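# Fit sandpaper strip onto a hand sander

## Task

Mount the sandpaper strip on the hand sander so that each end is held beneath its clamp and the paper sits flat, straight and tight against the whole base.

## Robot and tools

ROBOT. Two arms, left_arm and right_arm, each ending in a five-part dexterous hand with index, middle, ring and thumb (right_arm has a right hand, left_arm its mirror image). Base poses in the scene frame: left_arm (-0.034, +0.448, +0.028) m, quat_wxyz (+1.000, 0, 0, -0.018); right_arm (-0.006, -0.412, +0.028) m, quat_wxyz (+1.000, 0, 0, +0.015).

FRAMES. Scene frame: origin at table-top height halfway between the nominal bases, +z up, +x outward over the table, left_arm on the +y side. Reported positions (m), quaternions and velocities (m/s, rad/s) use it. Each hand has a hand point with its own axes: +z runs along the straightened fingers toward the tips, +y points out of the palm, +x crosses the palm away from the thumb on the right hand and toward the thumb on the left. The palm face is at y = -0.062 m. A rigid mast near the wrist on the palm side (x +0.05 to +0.10, z -0.16 to -0.11, up to y +0.06; x sign flips on the left hand) can strike objects.

THE 48-NUMBER ROW. Every row, for execute_actions or move, lists both arms, each value in [-1, 1]: left dx, dy, dz, rx, ry, rz; then 16 left hand motor goals; left current_limit, left speed; then the same 24 for the right arm. The six pose numbers are an offset, not a pose: measured in that arm's current Hand target axes, from the Hand target as it stood when the action or move began (never from the previous row or target). Scale: 1.0 = 0.6 m or 180 degrees; rx, ry, rz form a single rotation vector. All zeros re-requests the existing Hand target. The controller clips commanded orientation to within 32 degrees of the measured one.

HAND NUMBERS (per arm, in this order): index_abd, index_mcp, index_pip, index_dip, middle_abd, middle_mcp, middle_pip, middle_dip, ring_abd, ring_mcp, ring_pip, ring_dip, thumb_cmc, thumb_axl, thumb_mcp, thumb_ipl. These are absolute goal angles scaled linearly between each hinge's stops, so 0 is a real goal, not 'keep'. Stops (deg at +1, -1; straight value): _abd +60,-60;0.00. _mcp +128,-18;-0.75. _pip +108,-29;-0.58. _dip +117,-21;-0.70. thumb_cmc +120,-20;-0.71. thumb_axl +140,-27;-0.68. thumb_mcp +109,-69;-0.23. thumb_ipl +108,-77;-0.17. Positive bends fingers toward the palm and swings the thumb in front of it. current_limit maps -1..+1 to 0..550 mA (floor 11 mA; start +0.4); speed gives (speed+1)/2 of 8.5 rad/s (start -0.6). Settings persist. To leave a hand unchanged, copy back its hand_goal, hand_current_limit and hand_speed. A finger grips only when its goal lies past the object's surface.

TOOLS.
execute_actions: actions = list of actions, each up to 15 rows of 48 numbers, one row per 1/30 s step; a short action repeats its final row to fill 15 steps. cameras optional (names, ["all"] or []); an empty actions list returns all images and full state.
move: target = one row or up to 15 rows; offsets all counted from the Hand targets at the move's start. Straight-line paths, no obstacle avoidance, lasting 0.5 to 10 s. speed in m/s, 0.002 to 3.6, default 0.25 (turns up to twice that in rad/s), one value or one per target. blend in m rounds corners of a list. stop_force in N, 3 to 120, halts an arm when its wrist sensor feels that much resistance along its path; unreliable while the hand rotates, and omit it when backing away from a contact. zero (with stop_force) re-zeroes moving arms first, default true. blocking=false returns early (not allowed with stop_force).
wait: seconds 0 to 10; arms hold last command.
stop: brakes a running move.
zoom_image: camera (cam_high, cam_low, cam_end_a, cam_end_b, cam_far, cam_left_wrist, cam_right_wrist) and region [x0, y0, x1, y1] pixels, at most 504 by 504, from that camera's newest image (all 672x504).
zero_wrist_force: arm = left_arm or right_arm; tares its wrist sensor.
finished_scene: scene = the number of the scene now running; irreversible, call only when the paper stays fitted without help.

RESULTS. Hand target is the last commanded (clipped) pose; the hand point may rest short of it, and resending the gap as an offset fixes that. Wrist force/torque are in the hand point's axes, a push on a surface reading as force into the arm; a third line shows the peak since the last report. Joint torques include the arm's own weight. Hand lists follow motor order: hand_goal, hand_measured, hand_current_ma, hand_state (moving, goal, blocked, overload). The move: line states the ending (done = within 3 mm and 2 degrees, off_target, moving, held, fault) and limits (paced = pose clipped, held = steps withheld). Done says nothing about touching.

CAUTIONS. Arms are stiff: aiming even slightly beyond a firm contact can trigger a stop; approach slowly, preferably with stop_force. About 150 N net outside force, or wrist-joint contact torque of 25.2 N m (135 for the other joints), halts the arm for 10 s and it goes limp. A hand motor at 495 mA or more for 5 s shuts off for 10 s. Motors reaching 85 °C brake the arm; avoid long stretched poses or pressing at unreachable targets. Keep the two arms and hands from colliding or squeezing each other. Do not drop the sander or paper, release moving parts, slam, or strike fixed or heavy objects; anything left off the table fails the task. Route paths around an arm's own base.

Each tool is called after ">>>" as name([rows], argument=value, ...), one row to a line, values as JSON.

## Session

>>> execute_actions(actions=[])

Scene clock: 0.00 s.
left_arm: end_effector_position=(+0.5000, +0.2082, +0.3568) hand_goal=(+0.000, -0.754, -0.576, -0.696, +0.000, -0.754, -0.576, -0.696, +0.000, -0.754, -0.576, -0.696, -0.714, -0.678, -0.226, -0.168) hand_measured=(+0.000, -0.754, -0.576, -0.696, +0.000, -0.754, -0.576, -0.696, +0.000, -0.754, -0.576, -0.696, -0.714, -0.678, -0.226, -0.168) hand_current_ma=(+0, +0, +0, +0, +0, +0, +0, +0, +0, +0, +0, +0, +0, +0, +0, +0) hand_state=(goal, goal, goal, goal, goal, goal, goal, goal, goal, goal, goal, goal, goal, goal, goal, goal) hand_current_limit=0.40 hand_speed=-0.60 end_effector_quat_wxyz=(+0.524, +0.652, -0.161, +0.524) | right_arm: end_effector_position=(+0.7201, -0.6169, +0.2108) hand_goal=(+0.000, -0.754, -0.576, -0.696, +0.000, -0.754, -0.576, -0.696, +0.000, -0.754, -0.576, -0.696, -0.714, -0.678, -0.226, -0.168) hand_measured=(+0.000, -0.754, -0.576, -0.696, +0.000, -0.754, -0.576, -0.696, +0.000, -0.754, -0.576, -0.696, -0.714, -0.678, -0.226, -0.168) hand_current_ma=(+0, +0, +0, +0, +0, +0, +0, +0, +0, +0, +0, +0, +0, +0, +0, +0) hand_state=(goal, goal, goal, goal, goal, goal, goal, goal, goal, goal, goal, goal, goal, goal, goal, goal) hand_current_limit=0.40 hand_speed=-0.60 end_effector_quat_wxyz=(-0.055, +0.685, +0.557, +0.467)
Joint positions: left_arm=[3.425 -2.288 -1.873 1.347 0.31 0.714] | right_arm=[-0.767 -1.107 1.828 -2.344 -0.593 -0.502]
Joint velocities: within noise
Joint torques (N m): no reading
Motor temperatures (°C): left_arm=[30 29 28 35 35 39] | right_arm=[27 31 31 37 34 37]
Wrist force (N): no reading
Wrist torque (N m): no reading
Wrist force, peak (N): no reading
Hand target: left_arm +0.5000, +0.2082, +0.3568; +0.524, +0.652, -0.161, +0.524 | right_arm +0.7201, -0.6169, +0.2108; -0.055, +0.685, +0.557, +0.467

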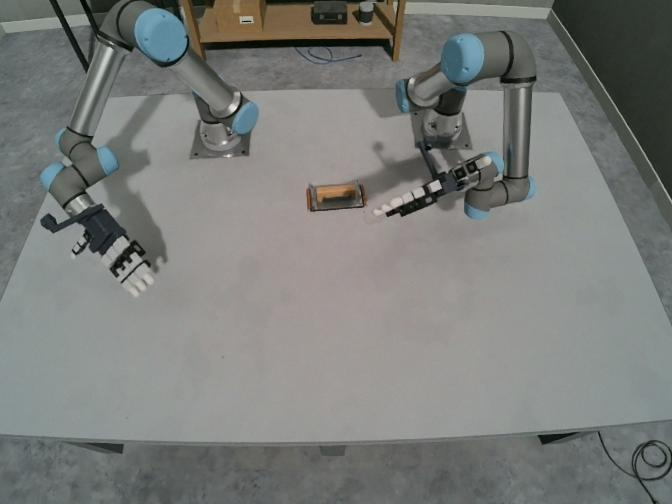

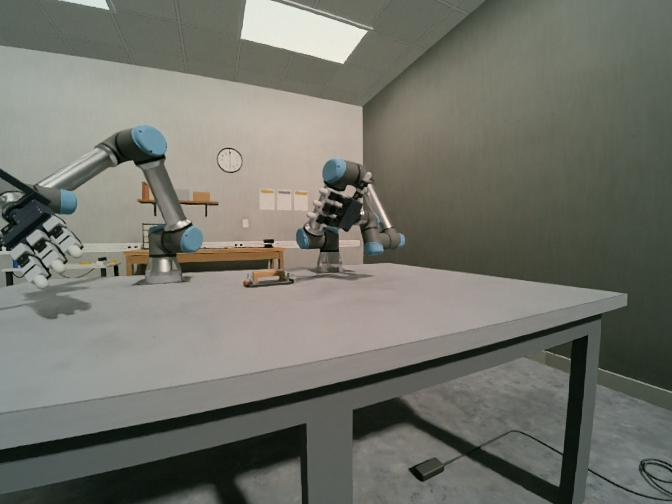

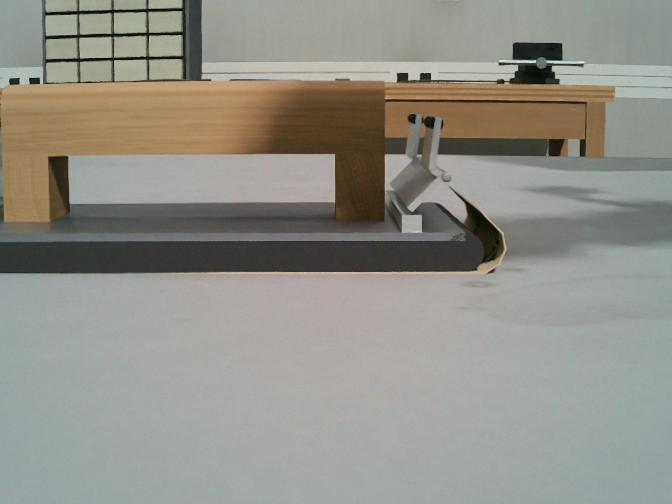

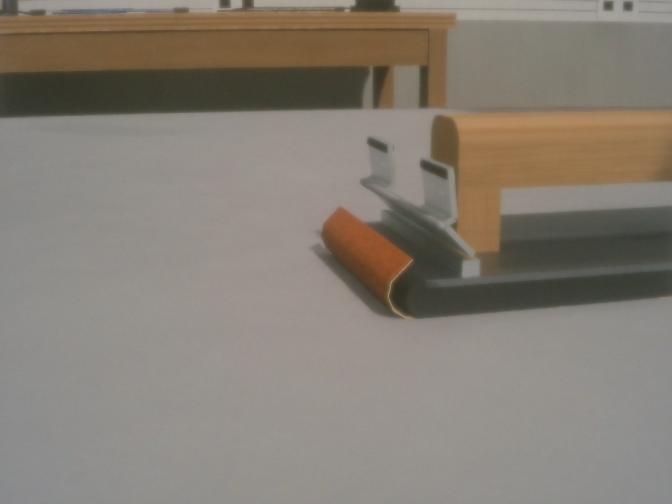

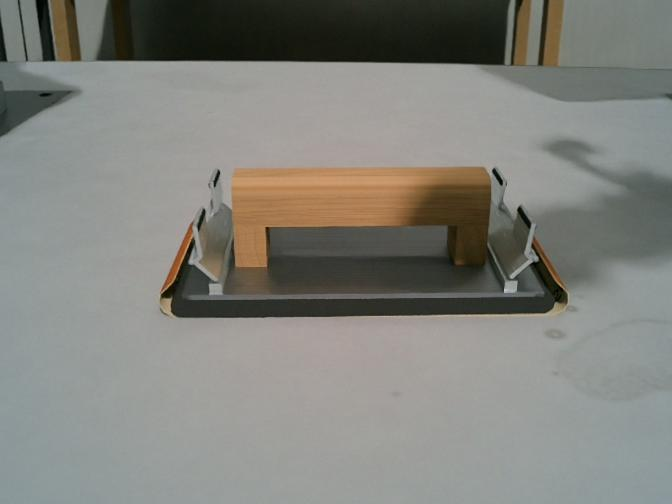

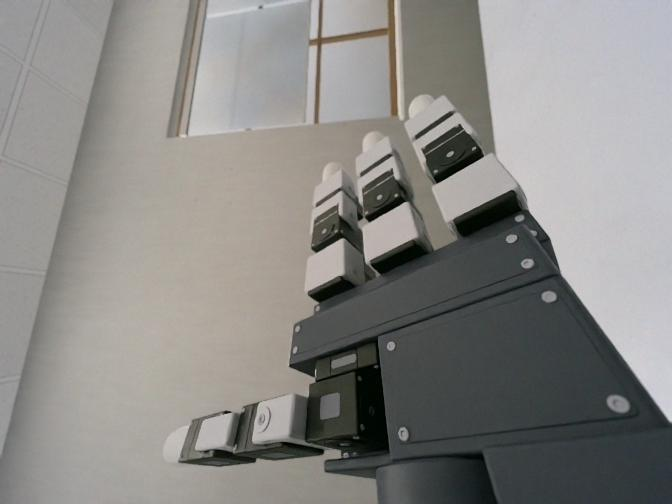

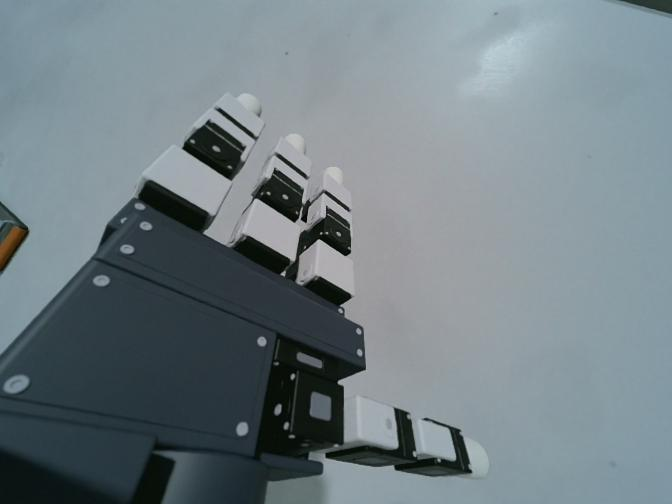

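>>> zoom_image(camera="cam_high", region=[290, 165, 390, 235])

>>> zoom_image(camera="cam_far", region=[130, 150, 380, 340])

>>> zoom_image(camera="cam_far", region=[380, 150, 630, 340])

>>> zoom_image(camera="cam_end_a", region=[320, 80, 540, 300])

>>> zoom_image(camera="cam_end_b", region=[300, 110, 520, 330])

Scaled by 5.040 from the camera's 672x504 image, which has a finer 960x720 frame.

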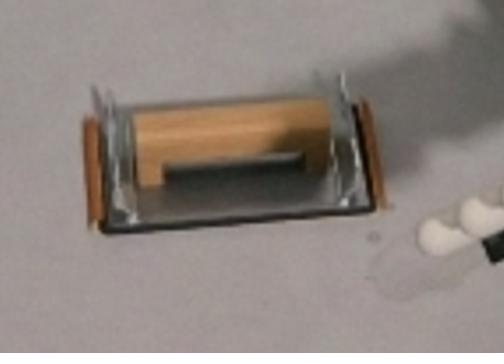

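Scaled by 2.016 from the camera's 672x504 image, which has a finer 960x720 frame.

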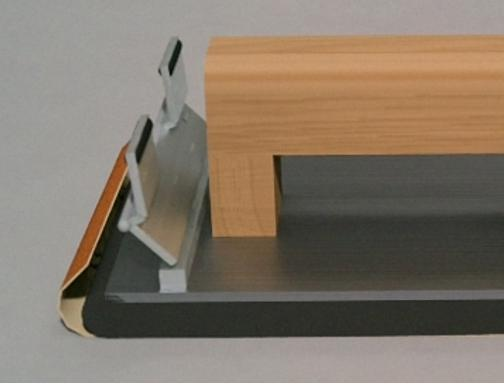

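Scaled by 2.016 from the camera's 672x504 image, which has a finer 960x720 frame.

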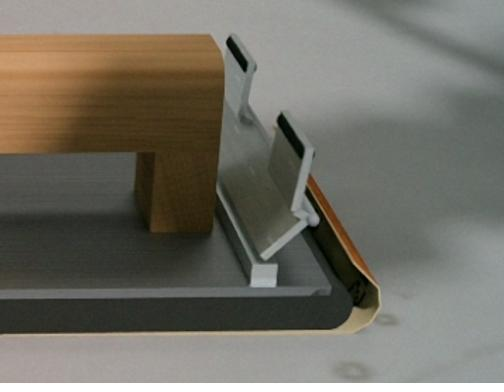

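Scaled by 2.291 from the camera's 672x504 image, which has a finer 960x720 frame.

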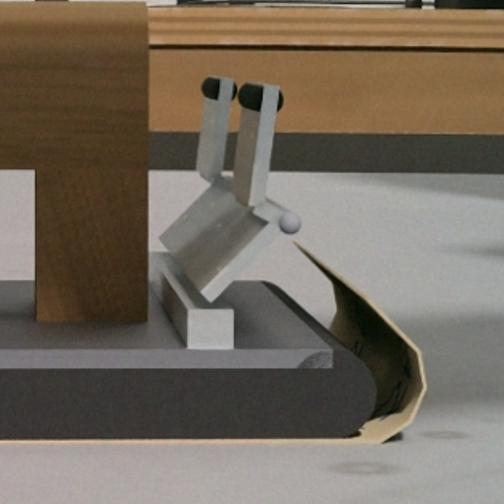

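Scaled by 2.291 from the camera's 672x504 image, which has a finer 960x720 frame.

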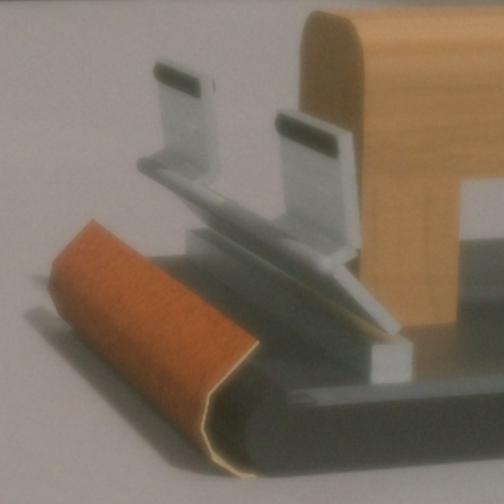

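>>> move(target=[-0.128,0.103,-0.397,-0.3485,-0.1935,0.6623,0,-0.754,-0.576,-0.696,0,-0.754,-0.576,-0.696,0,-0.754,-0.576,-0.696,-0.714,-0.678,-0.226,-0.168,0.4,-0.6,0,0,0,0,0,0,0,-0.754,-0.576,-0.696,0,-0.754,-0.576,-0.696,0,-0.754,-0.576,-0.696,-0.714,-0.678,-0.226,-0.168,0.4,-0.6], speed=0.3, cameras=["cam_high","cam_far","cam_left_wrist","cam_low"])

Scene clock: 295.37 s.
left_arm: end_effector_position=(+0.3000, +0.3605, +0.2999) hand_goal=(+0.000, -0.754, -0.576, -0.696, +0.000, -0.754, -0.576, -0.696, +0.000, -0.754, -0.576, -0.696, -0.714, -0.678, -0.226, -0.168) hand_measured=(+0.002, -0.748, -0.576, -0.696, +0.002, -0.748, -0.576, -0.696, +0.002, -0.748, -0.576, -0.696, -0.710, -0.678, -0.226, -0.168) hand_current_ma=(+0, +2, +0, +0, +0, +1, +0, +0, +0, +2, +0, +0, +1, +0, +0, +0) hand_state=(goal, goal, goal, goal, goal, goal, goal, goal, goal, goal, goal, goal, goal, goal, goal, goal) hand_current_limit=0.40 hand_speed=-0.60 end_effector_quat_wxyz=(+0.000, +0.000, +0.924, -0.383) | right_arm: end_effector_position=(+0.7201, -0.6169, +0.2108) hand_goal=(+0.000, -0.754, -0.576, -0.696, +0.000, -0.754, -0.576, -0.696, +0.000, -0.754, -0.576, -0.696, -0.714, -0.678, -0.226, -0.168) hand_measured=(+0.000, -0.756, -0.576, -0.696, +0.000, -0.756, -0.576, -0.696, +0.000, -0.756, -0.576, -0.696, -0.716, -0.678, -0.226, -0.168) hand_current_ma=(+0, +0, +0, +0, +0, +0, +0, +0, +0, +0, +0, +0, +0, +0, +0, +0) hand_state=(goal, goal, goal, goal, goal, goal, goal, goal, goal, goal, goal, goal, goal, goal, goal, goal) hand_current_limit=0.40 hand_speed=-0.60 end_effector_quat_wxyz=(-0.055, +0.685, +0.557, +0.467)
Joint positions: left_arm=[3.601 -1.696 -1.778 1.512 -0.87 2.139] | right_arm=[-0.767 -1.107 1.828 -2.344 -0.593 -0.502]
Joint torques (N m): left_arm=[13.47 37.72 3.28 -1.16 0.08 1.89] | right_arm=[-0.43 -34.65 -17.48 -3.33 1.52 -0.16]
Wrist force (N): left_arm=[-1.2 -2.2 -4.5] | right_arm=[-0.2 -0.1 0.0]
Wrist torque (N m): left_arm=[0.04 0.18 -0.20] | right_arm=[-0.01 0.02 -0.02]
Wrist force, peak (N): left_arm=[-1.4 -2.6 -4.8] | right_arm=[-0.5 -0.4 -0.2]
Hand target: left_arm +0.3000, +0.3605, +0.2999; +0.000, +0.000, +0.924, -0.383 | right_arm +0.7201, -0.6169, +0.2108; -0.055, +0.685, +0.557, +0.467
Off the commanded pose: left_arm 0.000 m, 0 deg | right_arm 0.000 m, 0 deg.
move: done
Images, in order (width x height): cam_high 672x504, cam_low 672x504, cam_far 672x504, cam_left_wrist 672x504.

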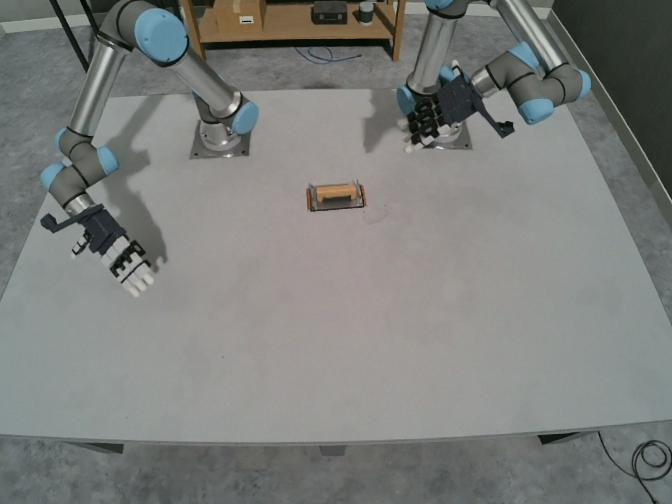

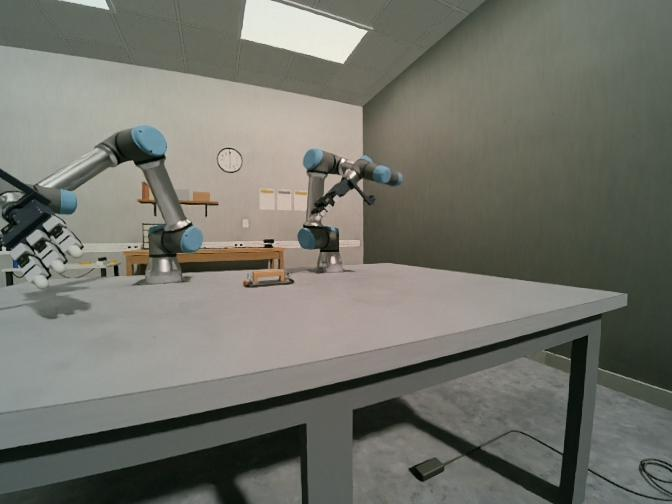

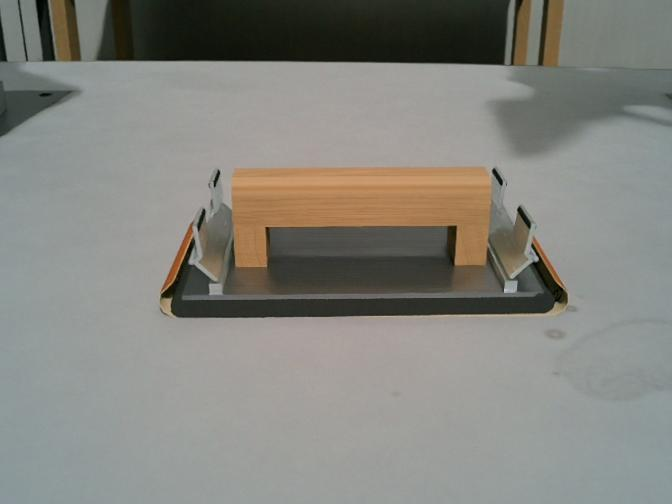

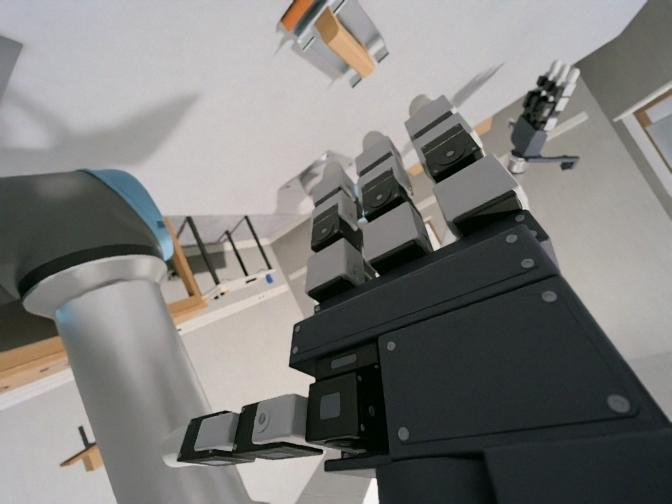

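>>> move(target=[0.0633,0.1143,0.1615,0,0,0,0,-0.754,-0.576,-0.696,0,-0.754,-0.576,-0.696,0,-0.754,-0.576,-0.696,-0.714,-0.678,-0.226,-0.168,0.4,-0.6,0,0,0,0,0,0,0,-0.754,-0.576,-0.696,0,-0.754,-0.576,-0.696,0,-0.754,-0.576,-0.696,-0.714,-0.678,-0.226,-0.168,0.4,-0.6], speed=0.2, cameras=["cam_high","cam_far","cam_left_wrist","cam_end_a","cam_end_b"])

Scene clock: 305.17 s.
left_arm: end_effector_position=(+0.2620, +0.3405, +0.1829) hand_goal=(+0.000, -0.754, -0.576, -0.696, +0.000, -0.754, -0.576, -0.696, +0.000, -0.754, -0.576, -0.696, -0.714, -0.678, -0.226, -0.168) hand_measured=(+0.002, -0.748, -0.576, -0.696, +0.002, -0.748, -0.576, -0.696, +0.002, -0.748, -0.576, -0.696, -0.710, -0.678, -0.224, -0.168) hand_current_ma=(+0, +2, +0, +0, +0, +2, +0, +0, +0, +2, +0, +0, +1, +0, +0, +0) hand_state=(goal, goal, goal, goal, goal, goal, goal, goal, goal, goal, goal, goal, goal, goal, goal, goal) hand_current_limit=0.40 hand_speed=-0.60 end_effector_quat_wxyz=(+0.000, +0.000, +0.924, -0.383) | right_arm: end_effector_position=(+0.7201, -0.6169, +0.2108) hand_goal=(+0.000, -0.754, -0.576, -0.696, +0.000, -0.754, -0.576, -0.696, +0.000, -0.754, -0.576, -0.696, -0.714, -0.678, -0.226, -0.168) hand_measured=(+0.000, -0.756, -0.576, -0.696, +0.000, -0.756, -0.576, -0.696, +0.000, -0.756, -0.576, -0.696, -0.716, -0.678, -0.226, -0.168) hand_current_ma=(+0, +0, +0, +0, +0, +0, +0, +0, +0, +0, +0, +0, +0, +0, +0, +0) hand_state=(goal, goal, goal, goal, goal, goal, goal, goal, goal, goal, goal, goal, goal, goal, goal, goal) hand_current_limit=0.40 hand_speed=-0.60 end_effector_quat_wxyz=(-0.055, +0.685, +0.557, +0.467)
Joint positions: left_arm=[3.592 -1.744 -2.06 1.849 -0.867 2.128] | right_arm=[-0.767 -1.107 1.828 -2.344 -0.593 -0.502]
Joint torques (N m): left_arm=[-9.03 7.32 -0.15 -1.26 2.81 -1.39] | right_arm=[-0.36 -36.43 -17.04 -3.13 1.54 -0.03]
Wrist force (N): left_arm=[-1.4 -2.5 -4.7] | right_arm=[-0.1 0.1 0.0]
Wrist torque (N m): left_arm=[0.02 0.21 -0.12] | right_arm=[0.02 0.02 -0.01]
Wrist force, peak (N): left_arm=[-1.7 -3.2 -5.4] | right_arm=[-0.6 -0.2 0.3]
Hand target: left_arm +0.2619, +0.3404, +0.1829; +0.000, +0.000, +0.924, -0.383 | right_arm +0.7201, -0.6169, +0.2108; -0.055, +0.685, +0.557, +0.467
Off the commanded pose: left_arm 0.000 m, 0 deg | right_arm 0.000 m, 0 deg.
move: done
Images, in order (width x height): cam_high 672x504, cam_end_a 672x504, cam_end_b 672x504, cam_far 672x504, cam_left_wrist 672x504.

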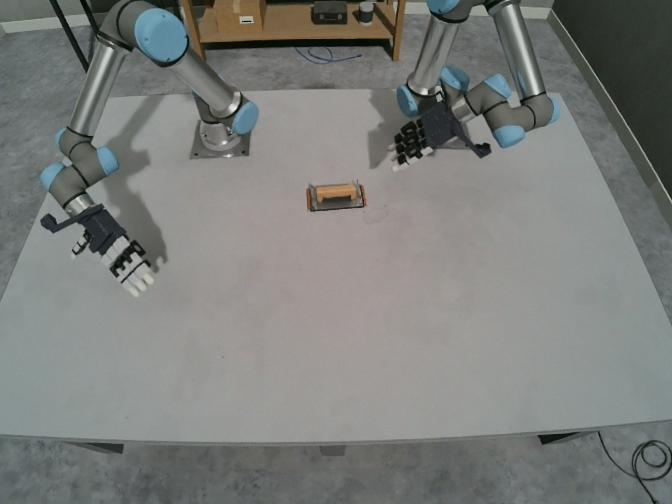

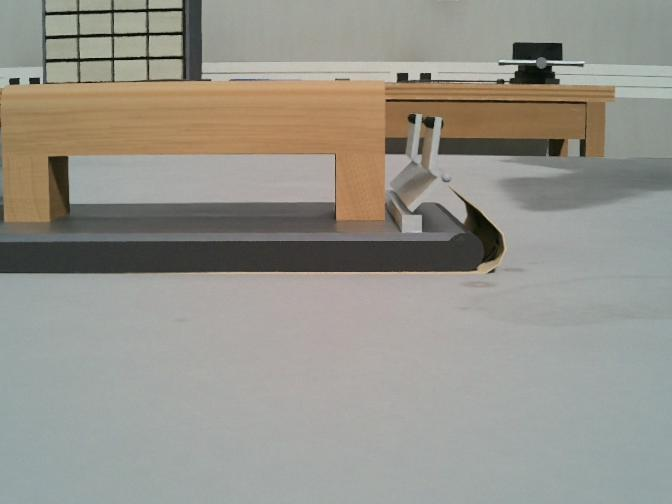

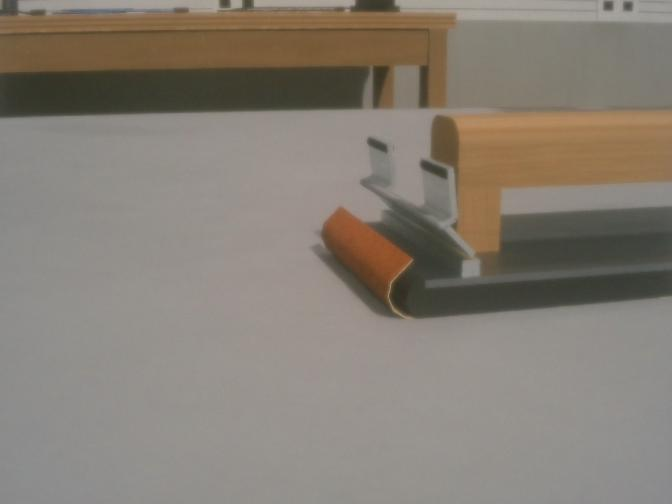

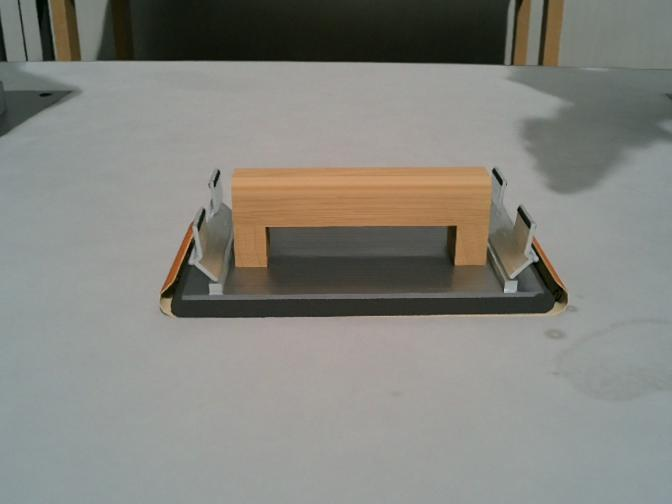

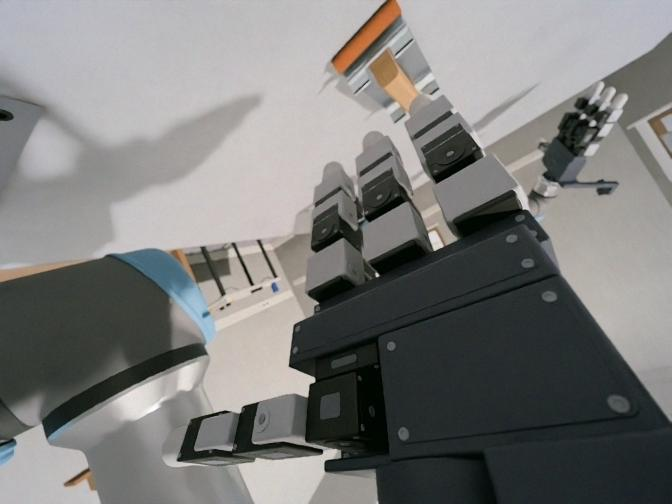

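>>> move(target=[0,0.059,0.1532,0,0,0,0,-0.754,-0.576,-0.696,0,-0.754,-0.576,-0.696,0,-0.754,-0.576,-0.696,-0.714,-0.678,-0.226,-0.168,0.4,-0.6,0,0,0,0,0,0,0,-0.754,-0.576,-0.696,0,-0.754,-0.576,-0.696,0,-0.754,-0.576,-0.696,-0.714,-0.678,-0.226,-0.168,0.4,-0.6], speed=0.15, cameras=["cam_high","cam_far","cam_left_wrist","cam_end_a"])

Scene clock: 312.57 s.
left_arm: end_effector_position=(+0.2619, +0.3005, +0.0929) hand_goal=(+0.000, -0.754, -0.576, -0.696, +0.000, -0.754, -0.576, -0.696, +0.000, -0.754, -0.576, -0.696, -0.714, -0.678, -0.226, -0.168) hand_measured=(+0.002, -0.748, -0.576, -0.696, +0.002, -0.748, -0.576, -0.696, +0.002, -0.748, -0.576, -0.696, -0.710, -0.678, -0.224, -0.168) hand_current_ma=(+0, +2, +0, +0, +0, +2, +0, +0, +0, +2, +0, +0, +1, +0, +0, +0) hand_state=(goal, goal, goal, goal, goal, goal, goal, goal, goal, goal, goal, goal, goal, goal, goal, goal) hand_current_limit=0.40 hand_speed=-0.60 end_effector_quat_wxyz=(+0.000, +0.000, +0.924, -0.383) | right_arm: end_effector_position=(+0.7201, -0.6169, +0.2108) hand_goal=(+0.000, -0.754, -0.576, -0.696, +0.000, -0.754, -0.576, -0.696, +0.000, -0.754, -0.576, -0.696, -0.714, -0.678, -0.226, -0.168) hand_measured=(+0.000, -0.756, -0.576, -0.696, +0.000, -0.756, -0.576, -0.696, +0.000, -0.756, -0.576, -0.696, -0.716, -0.678, -0.226, -0.168) hand_current_ma=(+0, +0, +0, +0, +0, +0, +0, +0, +0, +0, +0, +0, +0, +0, +0, +0) hand_state=(goal, goal, goal, goal, goal, goal, goal, goal, goal, goal, goal, goal, goal, goal, goal, goal) hand_current_limit=0.40 hand_speed=-0.60 end_effector_quat_wxyz=(-0.055, +0.685, +0.557, +0.467)
Joint positions: left_arm=[3.463 -1.908 -2.118 2.179 -0.825 1.966] | right_arm=[-0.767 -1.107 1.828 -2.344 -0.593 -0.502]
Joint torques (N m): left_arm=[-9.81 12.4 22.24 -1.32 2.98 -1.29] | right_arm=[0.71 -35.33 -17.74 -3 1.61 -0.27]
Wrist force (N): left_arm=[-1.6 -2.4 -4.5] | right_arm=[-0.2 -0.4 0.1]
Wrist torque (N m): left_arm=[0.00 0.24 -0.15] | right_arm=[-0.05 0.02 -0.03]
Wrist force, peak (N): left_arm=[-1.2 -2.9 -5.2] | right_arm=[-0.3 -0.6 0.2]
Hand target: left_arm +0.2619, +0.3004, +0.0929; +0.000, +0.000, +0.924, -0.383 | right_arm +0.7201, -0.6169, +0.2108; -0.055, +0.685, +0.557, +0.467
Off the commanded pose: left_arm 0.000 m, 0 deg | right_arm 0.000 m, 0 deg.
move: done
Images, in order (width x height): cam_high 672x504, cam_end_a 672x504, cam_far 672x504, cam_left_wrist 672x504.

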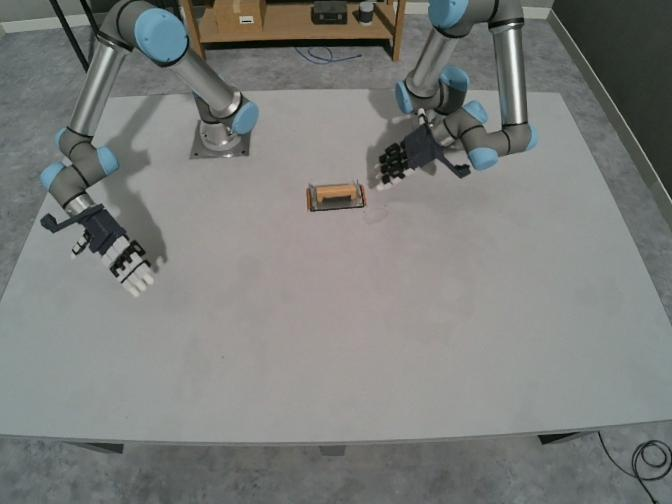

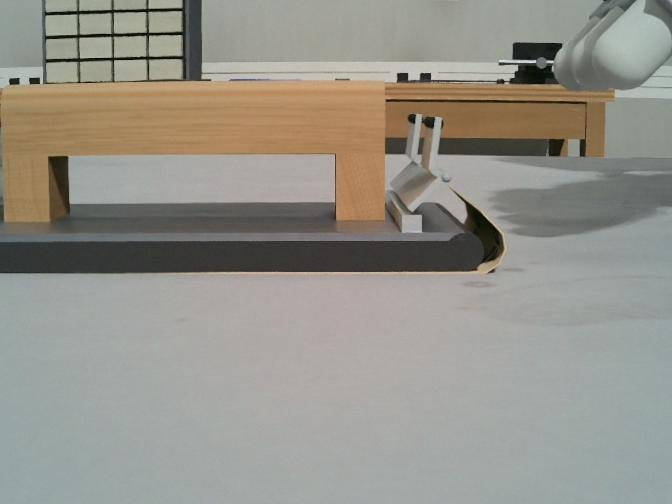

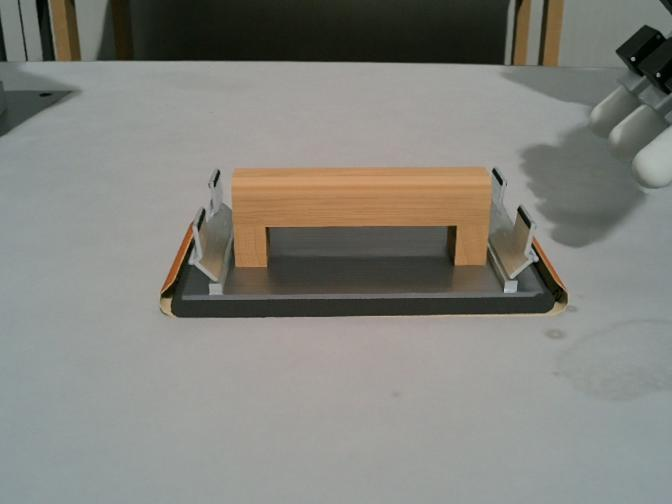

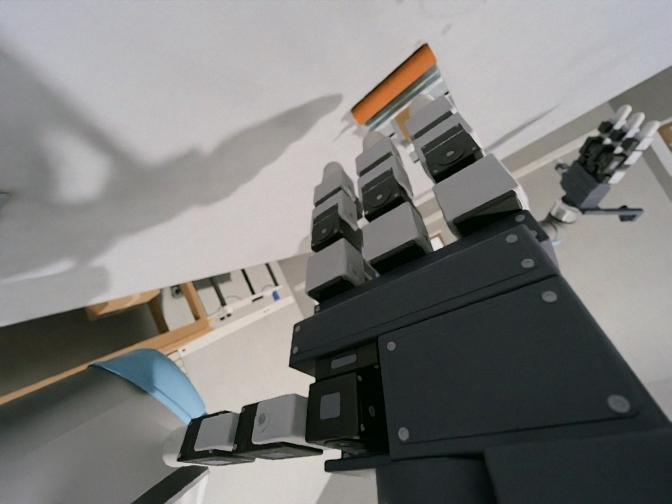

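>>> zoom_image(camera="cam_high", region=[295, 140, 435, 230])

>>> zoom_image(camera="cam_left_wrist", region=[290, 20, 490, 220])

Scaled by 3.600 from the camera's 672x504 image, which has a finer 960x720 frame.

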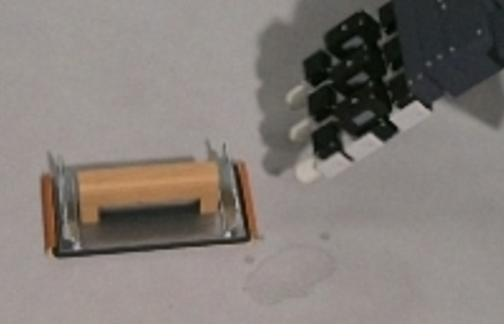

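Scaled by 2.520 from the camera's 672x504 image, which has a finer 960x720 frame.

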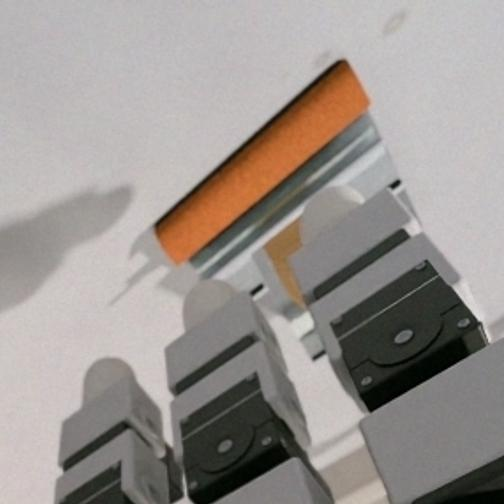

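>>> move(target=[-0.0183,0,0.04,0,-0.0185,-0.0185,0.12,-0.754,-0.576,-0.696,0,-0.945,-0.576,-0.696,-0.12,-0.754,-0.576,-0.696,-0.714,-0.678,-0.226,-0.168,0.4,-0.6,0,0,0,0,0,0,0,-0.754,-0.576,-0.696,0,-0.754,-0.576,-0.696,0,-0.754,-0.576,-0.696,-0.714,-0.678,-0.226,-0.168,0.4,-0.6], speed=0.1, cameras=["cam_high","cam_far","cam_left_wrist","cam_end_a"])

>>> zoom_image(camera="cam_end_a", region=[370, 40, 672, 300])

>>> zoom_image(camera="cam_high", region=[335, 150, 405, 220])

>>> zoom_image(camera="cam_left_wrist", region=[310, 30, 490, 210])

Scene clock: 368.77 s.
left_arm: end_effector_position=(+0.2728, +0.2835, +0.0759) hand_goal=(+0.120, -0.754, -0.576, -0.696, +0.000, -0.946, -0.576, -0.696, -0.120, -0.754, -0.576, -0.696, -0.714, -0.678, -0.226, -0.168) hand_measured=(+0.116, -0.748, -0.576, -0.696, +0.002, -0.928, -0.576, -0.696, -0.116, -0.748, -0.576, -0.696, -0.710, -0.678, -0.224, -0.168) hand_current_ma=(+0, +2, +0, +0, +0, +13, +0, +0, +1, +2, +0, +0, +1, +0, +0, +0) hand_state=(goal, goal, goal, goal, goal, goal, goal, goal, goal, goal, goal, goal, goal, goal, goal, goal) hand_current_limit=0.40 hand_speed=-0.60 end_effector_quat_wxyz=(+0.015, -0.038, +0.923, -0.383) | right_arm: end_effector_position=(+0.7201, -0.6169, +0.2108) hand_goal=(+0.000, -0.754, -0.576, -0.696, +0.000, -0.754, -0.576, -0.696, +0.000, -0.754, -0.576, -0.696, -0.714, -0.678, -0.226, -0.168) hand_measured=(+0.000, -0.756, -0.576, -0.696, +0.000, -0.756, -0.576, -0.696, +0.000, -0.756, -0.576, -0.696, -0.716, -0.678, -0.226, -0.168) hand_current_ma=(+0, +0, +0, +0, +0, +0, +0, +0, +0, +0, +0, +0, +0, +0, +0, +0) hand_state=(goal, goal, goal, goal, goal, goal, goal, goal, goal, goal, goal, goal, goal, goal, goal, goal) hand_current_limit=0.40 hand_speed=-0.60 end_effector_quat_wxyz=(-0.055, +0.685, +0.557, +0.467)
Joint positions: left_arm=[3.41 -1.932 -2.099 2.31 -0.796 1.784] | right_arm=[-0.767 -1.107 1.828 -2.344 -0.593 -0.502]
Joint torques (N m): left_arm=[-7.95 14.7 22.1 -1.24 0.34 -1.33] | right_arm=[1.4 -35.09 -17.31 -3.13 1.42 -0.17]
Wrist force (N): left_arm=[-1.5 -2.5 -4.4] | right_arm=[-0.4 0.0 0.0]
Wrist torque (N m): left_arm=[-0.02 0.22 -0.12] | right_arm=[0.01 0.06 -0.04]
Wrist force, peak (N): left_arm=[-1.8 -2.7 -4.6] | right_arm=[-0.3 -0.4 0.3]
Hand target: left_arm +0.2728, +0.2835, +0.0759; +0.015, -0.038, +0.923, -0.383 | right_arm +0.7201, -0.6169, +0.2108; -0.055, +0.685, +0.557, +0.467
Off the commanded pose: left_arm 0.000 m, 0 deg | right_arm 0.000 m, 0 deg.
move: done
Images, in order (width x height): cam_high 672x504, cam_end_a 672x504, cam_far 672x504, cam_left_wrist 672x504.

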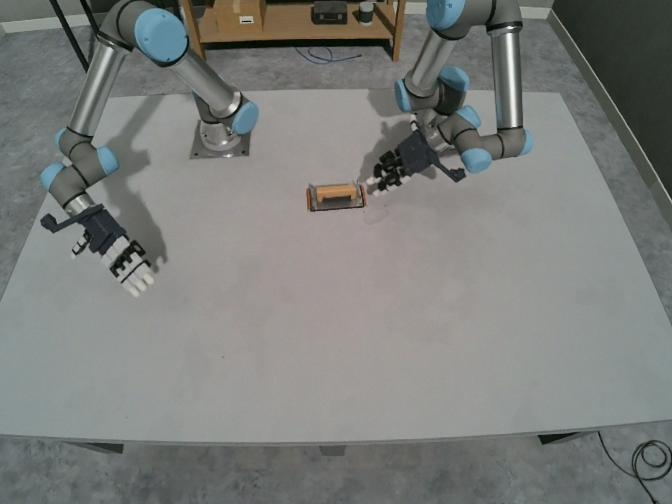

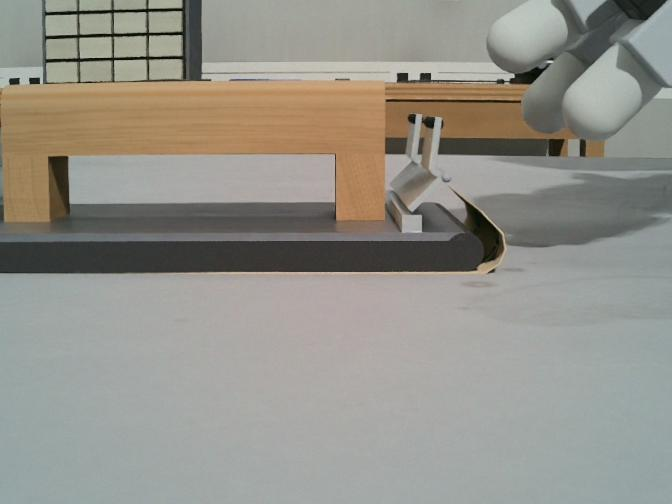

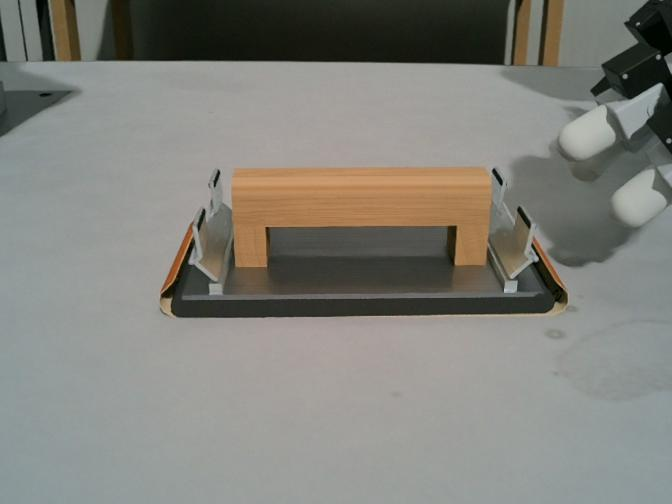

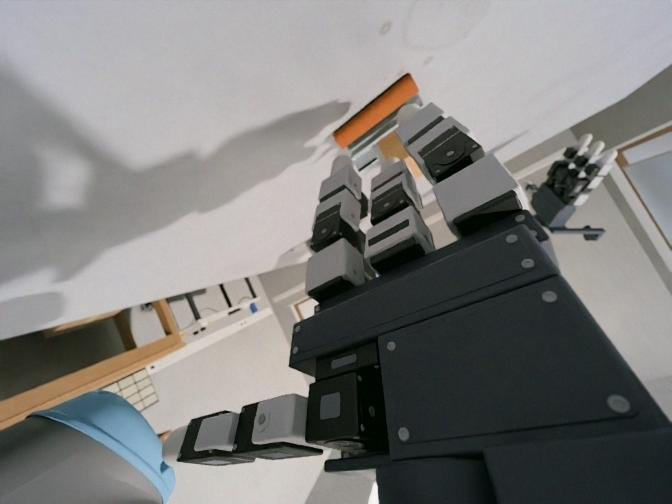

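Scaled by 1.669 from the camera's 672x504 image, which has a finer 960x720 frame.

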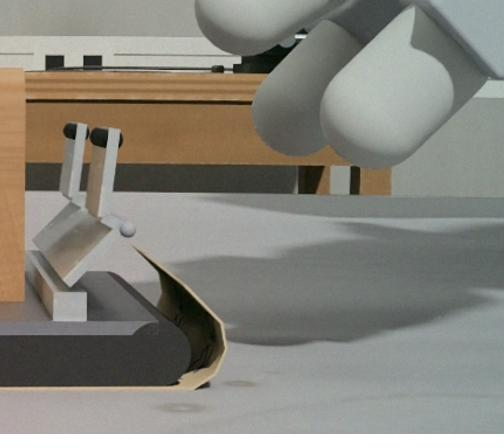

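Scaled by 7.200 from the camera's 672x504 image, which has a finer 960x720 frame.

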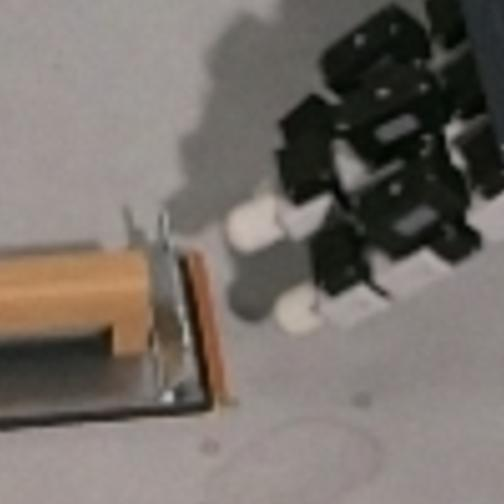

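Scaled by 2.800 from the camera's 672x504 image, which has a finer 960x720 frame.

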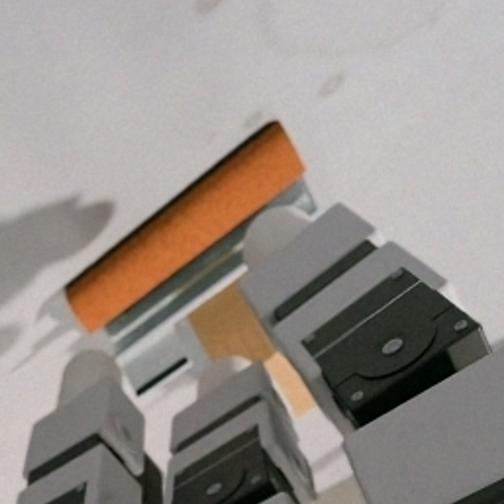

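>>> zoom_image(camera="cam_far", region=[480, 150, 600, 330])

>>> execute_actions(actions=[], cameras=["cam_end_b"])

>>> zoom_image(camera="cam_end_b", region=[310, 110, 500, 330])

Scaled by 2.800 from the camera's 672x504 image, which has a finer 960x720 frame.

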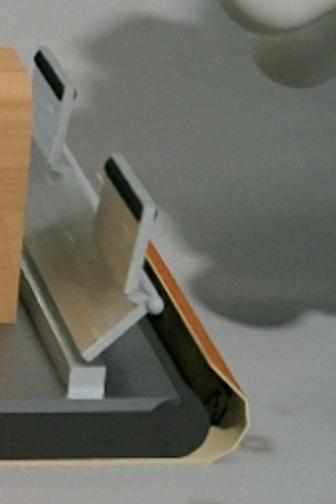

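Scene clock: 463.80 s.
left_arm: end_effector_position=(+0.2728, +0.2835, +0.0759) hand_goal=(+0.120, -0.754, -0.576, -0.696, +0.000, -0.946, -0.576, -0.696, -0.120, -0.754, -0.576, -0.696, -0.714, -0.678, -0.226, -0.168) hand_measured=(+0.116, -0.748, -0.576, -0.696, +0.002, -0.928, -0.576, -0.696, -0.116, -0.748, -0.576, -0.696, -0.710, -0.678, -0.224, -0.168) hand_current_ma=(+0, +2, +0, +0, +0, +13, +0, +0, +1, +2, +0, +0, +1, +0, +0, +0) hand_state=(goal, goal, goal, goal, goal, goal, goal, goal, goal, goal, goal, goal, goal, goal, goal, goal) hand_current_limit=0.40 hand_speed=-0.60 end_effector_quat_wxyz=(+0.015, -0.038, +0.923, -0.383) | right_arm: end_effector_position=(+0.7201, -0.6169, +0.2108) hand_goal=(+0.000, -0.754, -0.576, -0.696, +0.000, -0.754, -0.576, -0.696, +0.000, -0.754, -0.576, -0.696, -0.714, -0.678, -0.226, -0.168) hand_measured=(+0.000, -0.756, -0.576, -0.696, +0.000, -0.756, -0.576, -0.696, +0.000, -0.756, -0.576, -0.696, -0.716, -0.678, -0.226, -0.168) hand_current_ma=(+0, +0, +0, +0, +0, +0, +0, +0, +0, +0, +0, +0, +0, +0, +0, +0) hand_state=(goal, goal, goal, goal, goal, goal, goal, goal, goal, goal, goal, goal, goal, goal, goal, goal) hand_current_limit=0.40 hand_speed=-0.60 end_effector_quat_wxyz=(-0.055, +0.685, +0.557, +0.467)
Joint positions: left_arm=[3.41 -1.932 -2.099 2.31 -0.796 1.784] | right_arm=[-0.767 -1.107 1.828 -2.344 -0.593 -0.502]
Joint velocities: within noise
Joint torques (N m): left_arm=[-9.15 13.11 22.97 -1.06 0.23 -1.34] | right_arm=[1.37 -34.94 -16.81 -2.84 1.47 -0.25]
Motor temperatures (°C): left_arm=[30 29 28 35 35 39] | right_arm=[27 32 30 37 34 37]
Wrist force (N): left_arm=[-1.8 -2.5 -4.3] | right_arm=[0.0 -0.1 0.2]
Wrist torque (N m): left_arm=[-0.03 0.27 -0.16] | right_arm=[-0.04 -0.01 -0.01]
Wrist force, peak (N): left_arm=[-1.4 -2.7 -4.6] | right_arm=[-0.5 -0.4 0.3]
Hand target: left_arm +0.2728, +0.2835, +0.0759; +0.015, -0.038, +0.923, -0.383 | right_arm +0.7201, -0.6169, +0.2108; -0.055, +0.685, +0.557, +0.467
Off the commanded pose: left_arm 0.000 m, 0 deg | right_arm 0.000 m, 0 deg.
Images, in order (width x height): cam_end_b 672x504.

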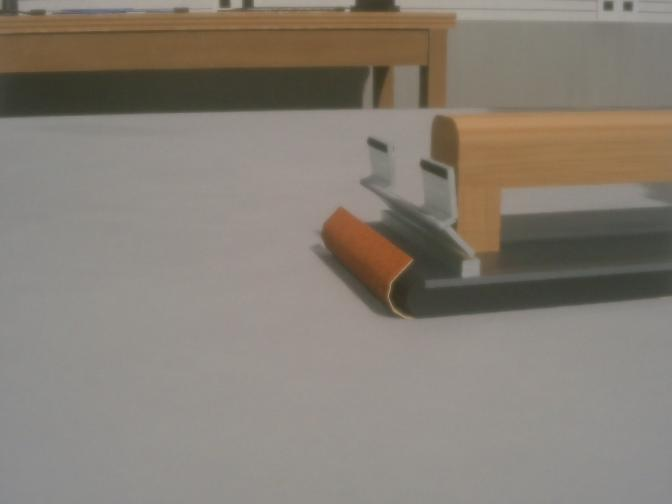

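Scaled by 2.291 from the camera's 672x504 image, which has a finer 960x720 frame.

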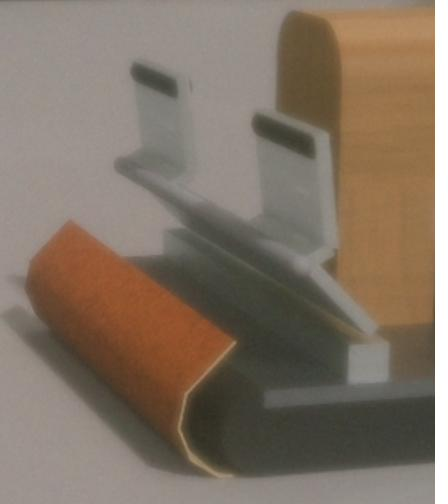

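>>> move(target=[0,-0.03,0,0,0,0,0.18,-0.99,-0.576,-0.696,0,-0.754,-0.576,-0.696,-0.18,-0.99,-0.576,-0.696,-0.714,-0.678,-0.226,-0.168,0.4,-0.6,0,0,0,0,0,0,0,-0.754,-0.576,-0.696,0,-0.754,-0.576,-0.696,0,-0.754,-0.576,-0.696,-0.714,-0.678,-0.226,-0.168,0.4,-0.6], speed=0.1, cameras=["cam_end_a"])

Scene clock: 478.90 s.
left_arm: end_effector_position=(+0.2739, +0.2708, +0.0886) hand_goal=(+0.180, -0.990, -0.576, -0.696, +0.000, -0.754, -0.576, -0.696, -0.180, -0.990, -0.576, -0.696, -0.714, -0.678, -0.226, -0.168) hand_measured=(+0.176, -0.968, -0.576, -0.696, +0.002, -0.748, -0.576, -0.696, -0.176, -0.970, -0.576, -0.696, -0.710, -0.678, -0.224, -0.168) hand_current_ma=(-1, +17, +0, +0, +0, +1, +0, +0, +1, +15, +0, +0, +1, +0, +0, +0) hand_state=(goal, blocked, goal, goal, goal, goal, goal, goal, goal, blocked, goal, goal, goal, goal, goal, goal) hand_current_limit=0.40 hand_speed=-0.60 end_effector_quat_wxyz=(+0.015, -0.038, +0.923, -0.383) | right_arm: end_effector_position=(+0.7201, -0.6169, +0.2108) hand_goal=(+0.000, -0.754, -0.576, -0.696, +0.000, -0.754, -0.576, -0.696, +0.000, -0.754, -0.576, -0.696, -0.714, -0.678, -0.226, -0.168) hand_measured=(+0.000, -0.756, -0.576, -0.696, +0.000, -0.756, -0.576, -0.696, +0.000, -0.756, -0.576, -0.696, -0.716, -0.678, -0.226, -0.168) hand_current_ma=(+0, +0, +0, +0, +0, +0, +0, +0, +0, +0, +0, +0, +0, +0, +0, +0) hand_state=(goal, goal, goal, goal, goal, goal, goal, goal, goal, goal, goal, goal, goal, goal, goal, goal) hand_current_limit=0.40 hand_speed=-0.60 end_effector_quat_wxyz=(-0.055, +0.685, +0.557, +0.467)
Joint positions: left_arm=[3.369 -1.906 -2.075 2.3 -0.791 1.725] | right_arm=[-0.767 -1.107 1.828 -2.344 -0.593 -0.502]
Joint torques (N m): left_arm=[-10.33 40.75 23.07 -4.17 3.1 -1.49] | right_arm=[1.29 -34.98 -17.42 -2.77 1.16 -0.11]
Wrist force (N): left_arm=[-1.6 -2.4 -4.1] | right_arm=[-0.1 0.1 0.0]
Wrist torque (N m): left_arm=[-0.06 0.23 -0.15] | right_arm=[0.02 0.01 0.00]
Wrist force, peak (N): left_arm=[-1.8 -2.5 -4.8] | right_arm=[-0.5 -0.4 0.1]
Hand target: left_arm +0.2739, +0.2708, +0.0886; +0.015, -0.038, +0.923, -0.383 | right_arm +0.7201, -0.6169, +0.2108; -0.055, +0.685, +0.557, +0.467
Off the commanded pose: left_arm 0.000 m, 0 deg | right_arm 0.000 m, 0 deg.
move: done
Images, in order (width x height): cam_end_a 672x504.

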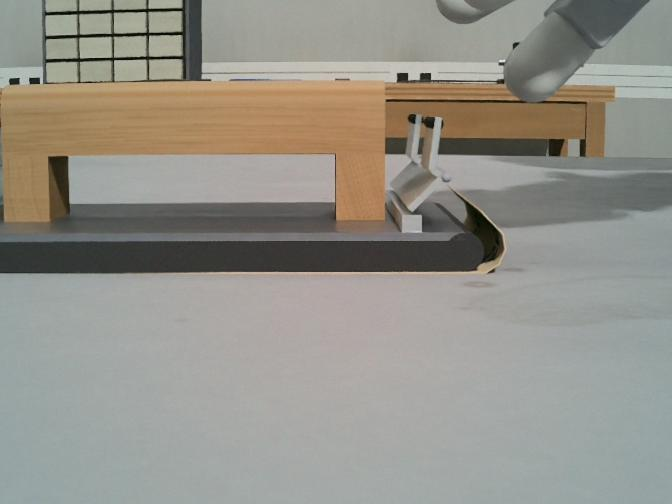

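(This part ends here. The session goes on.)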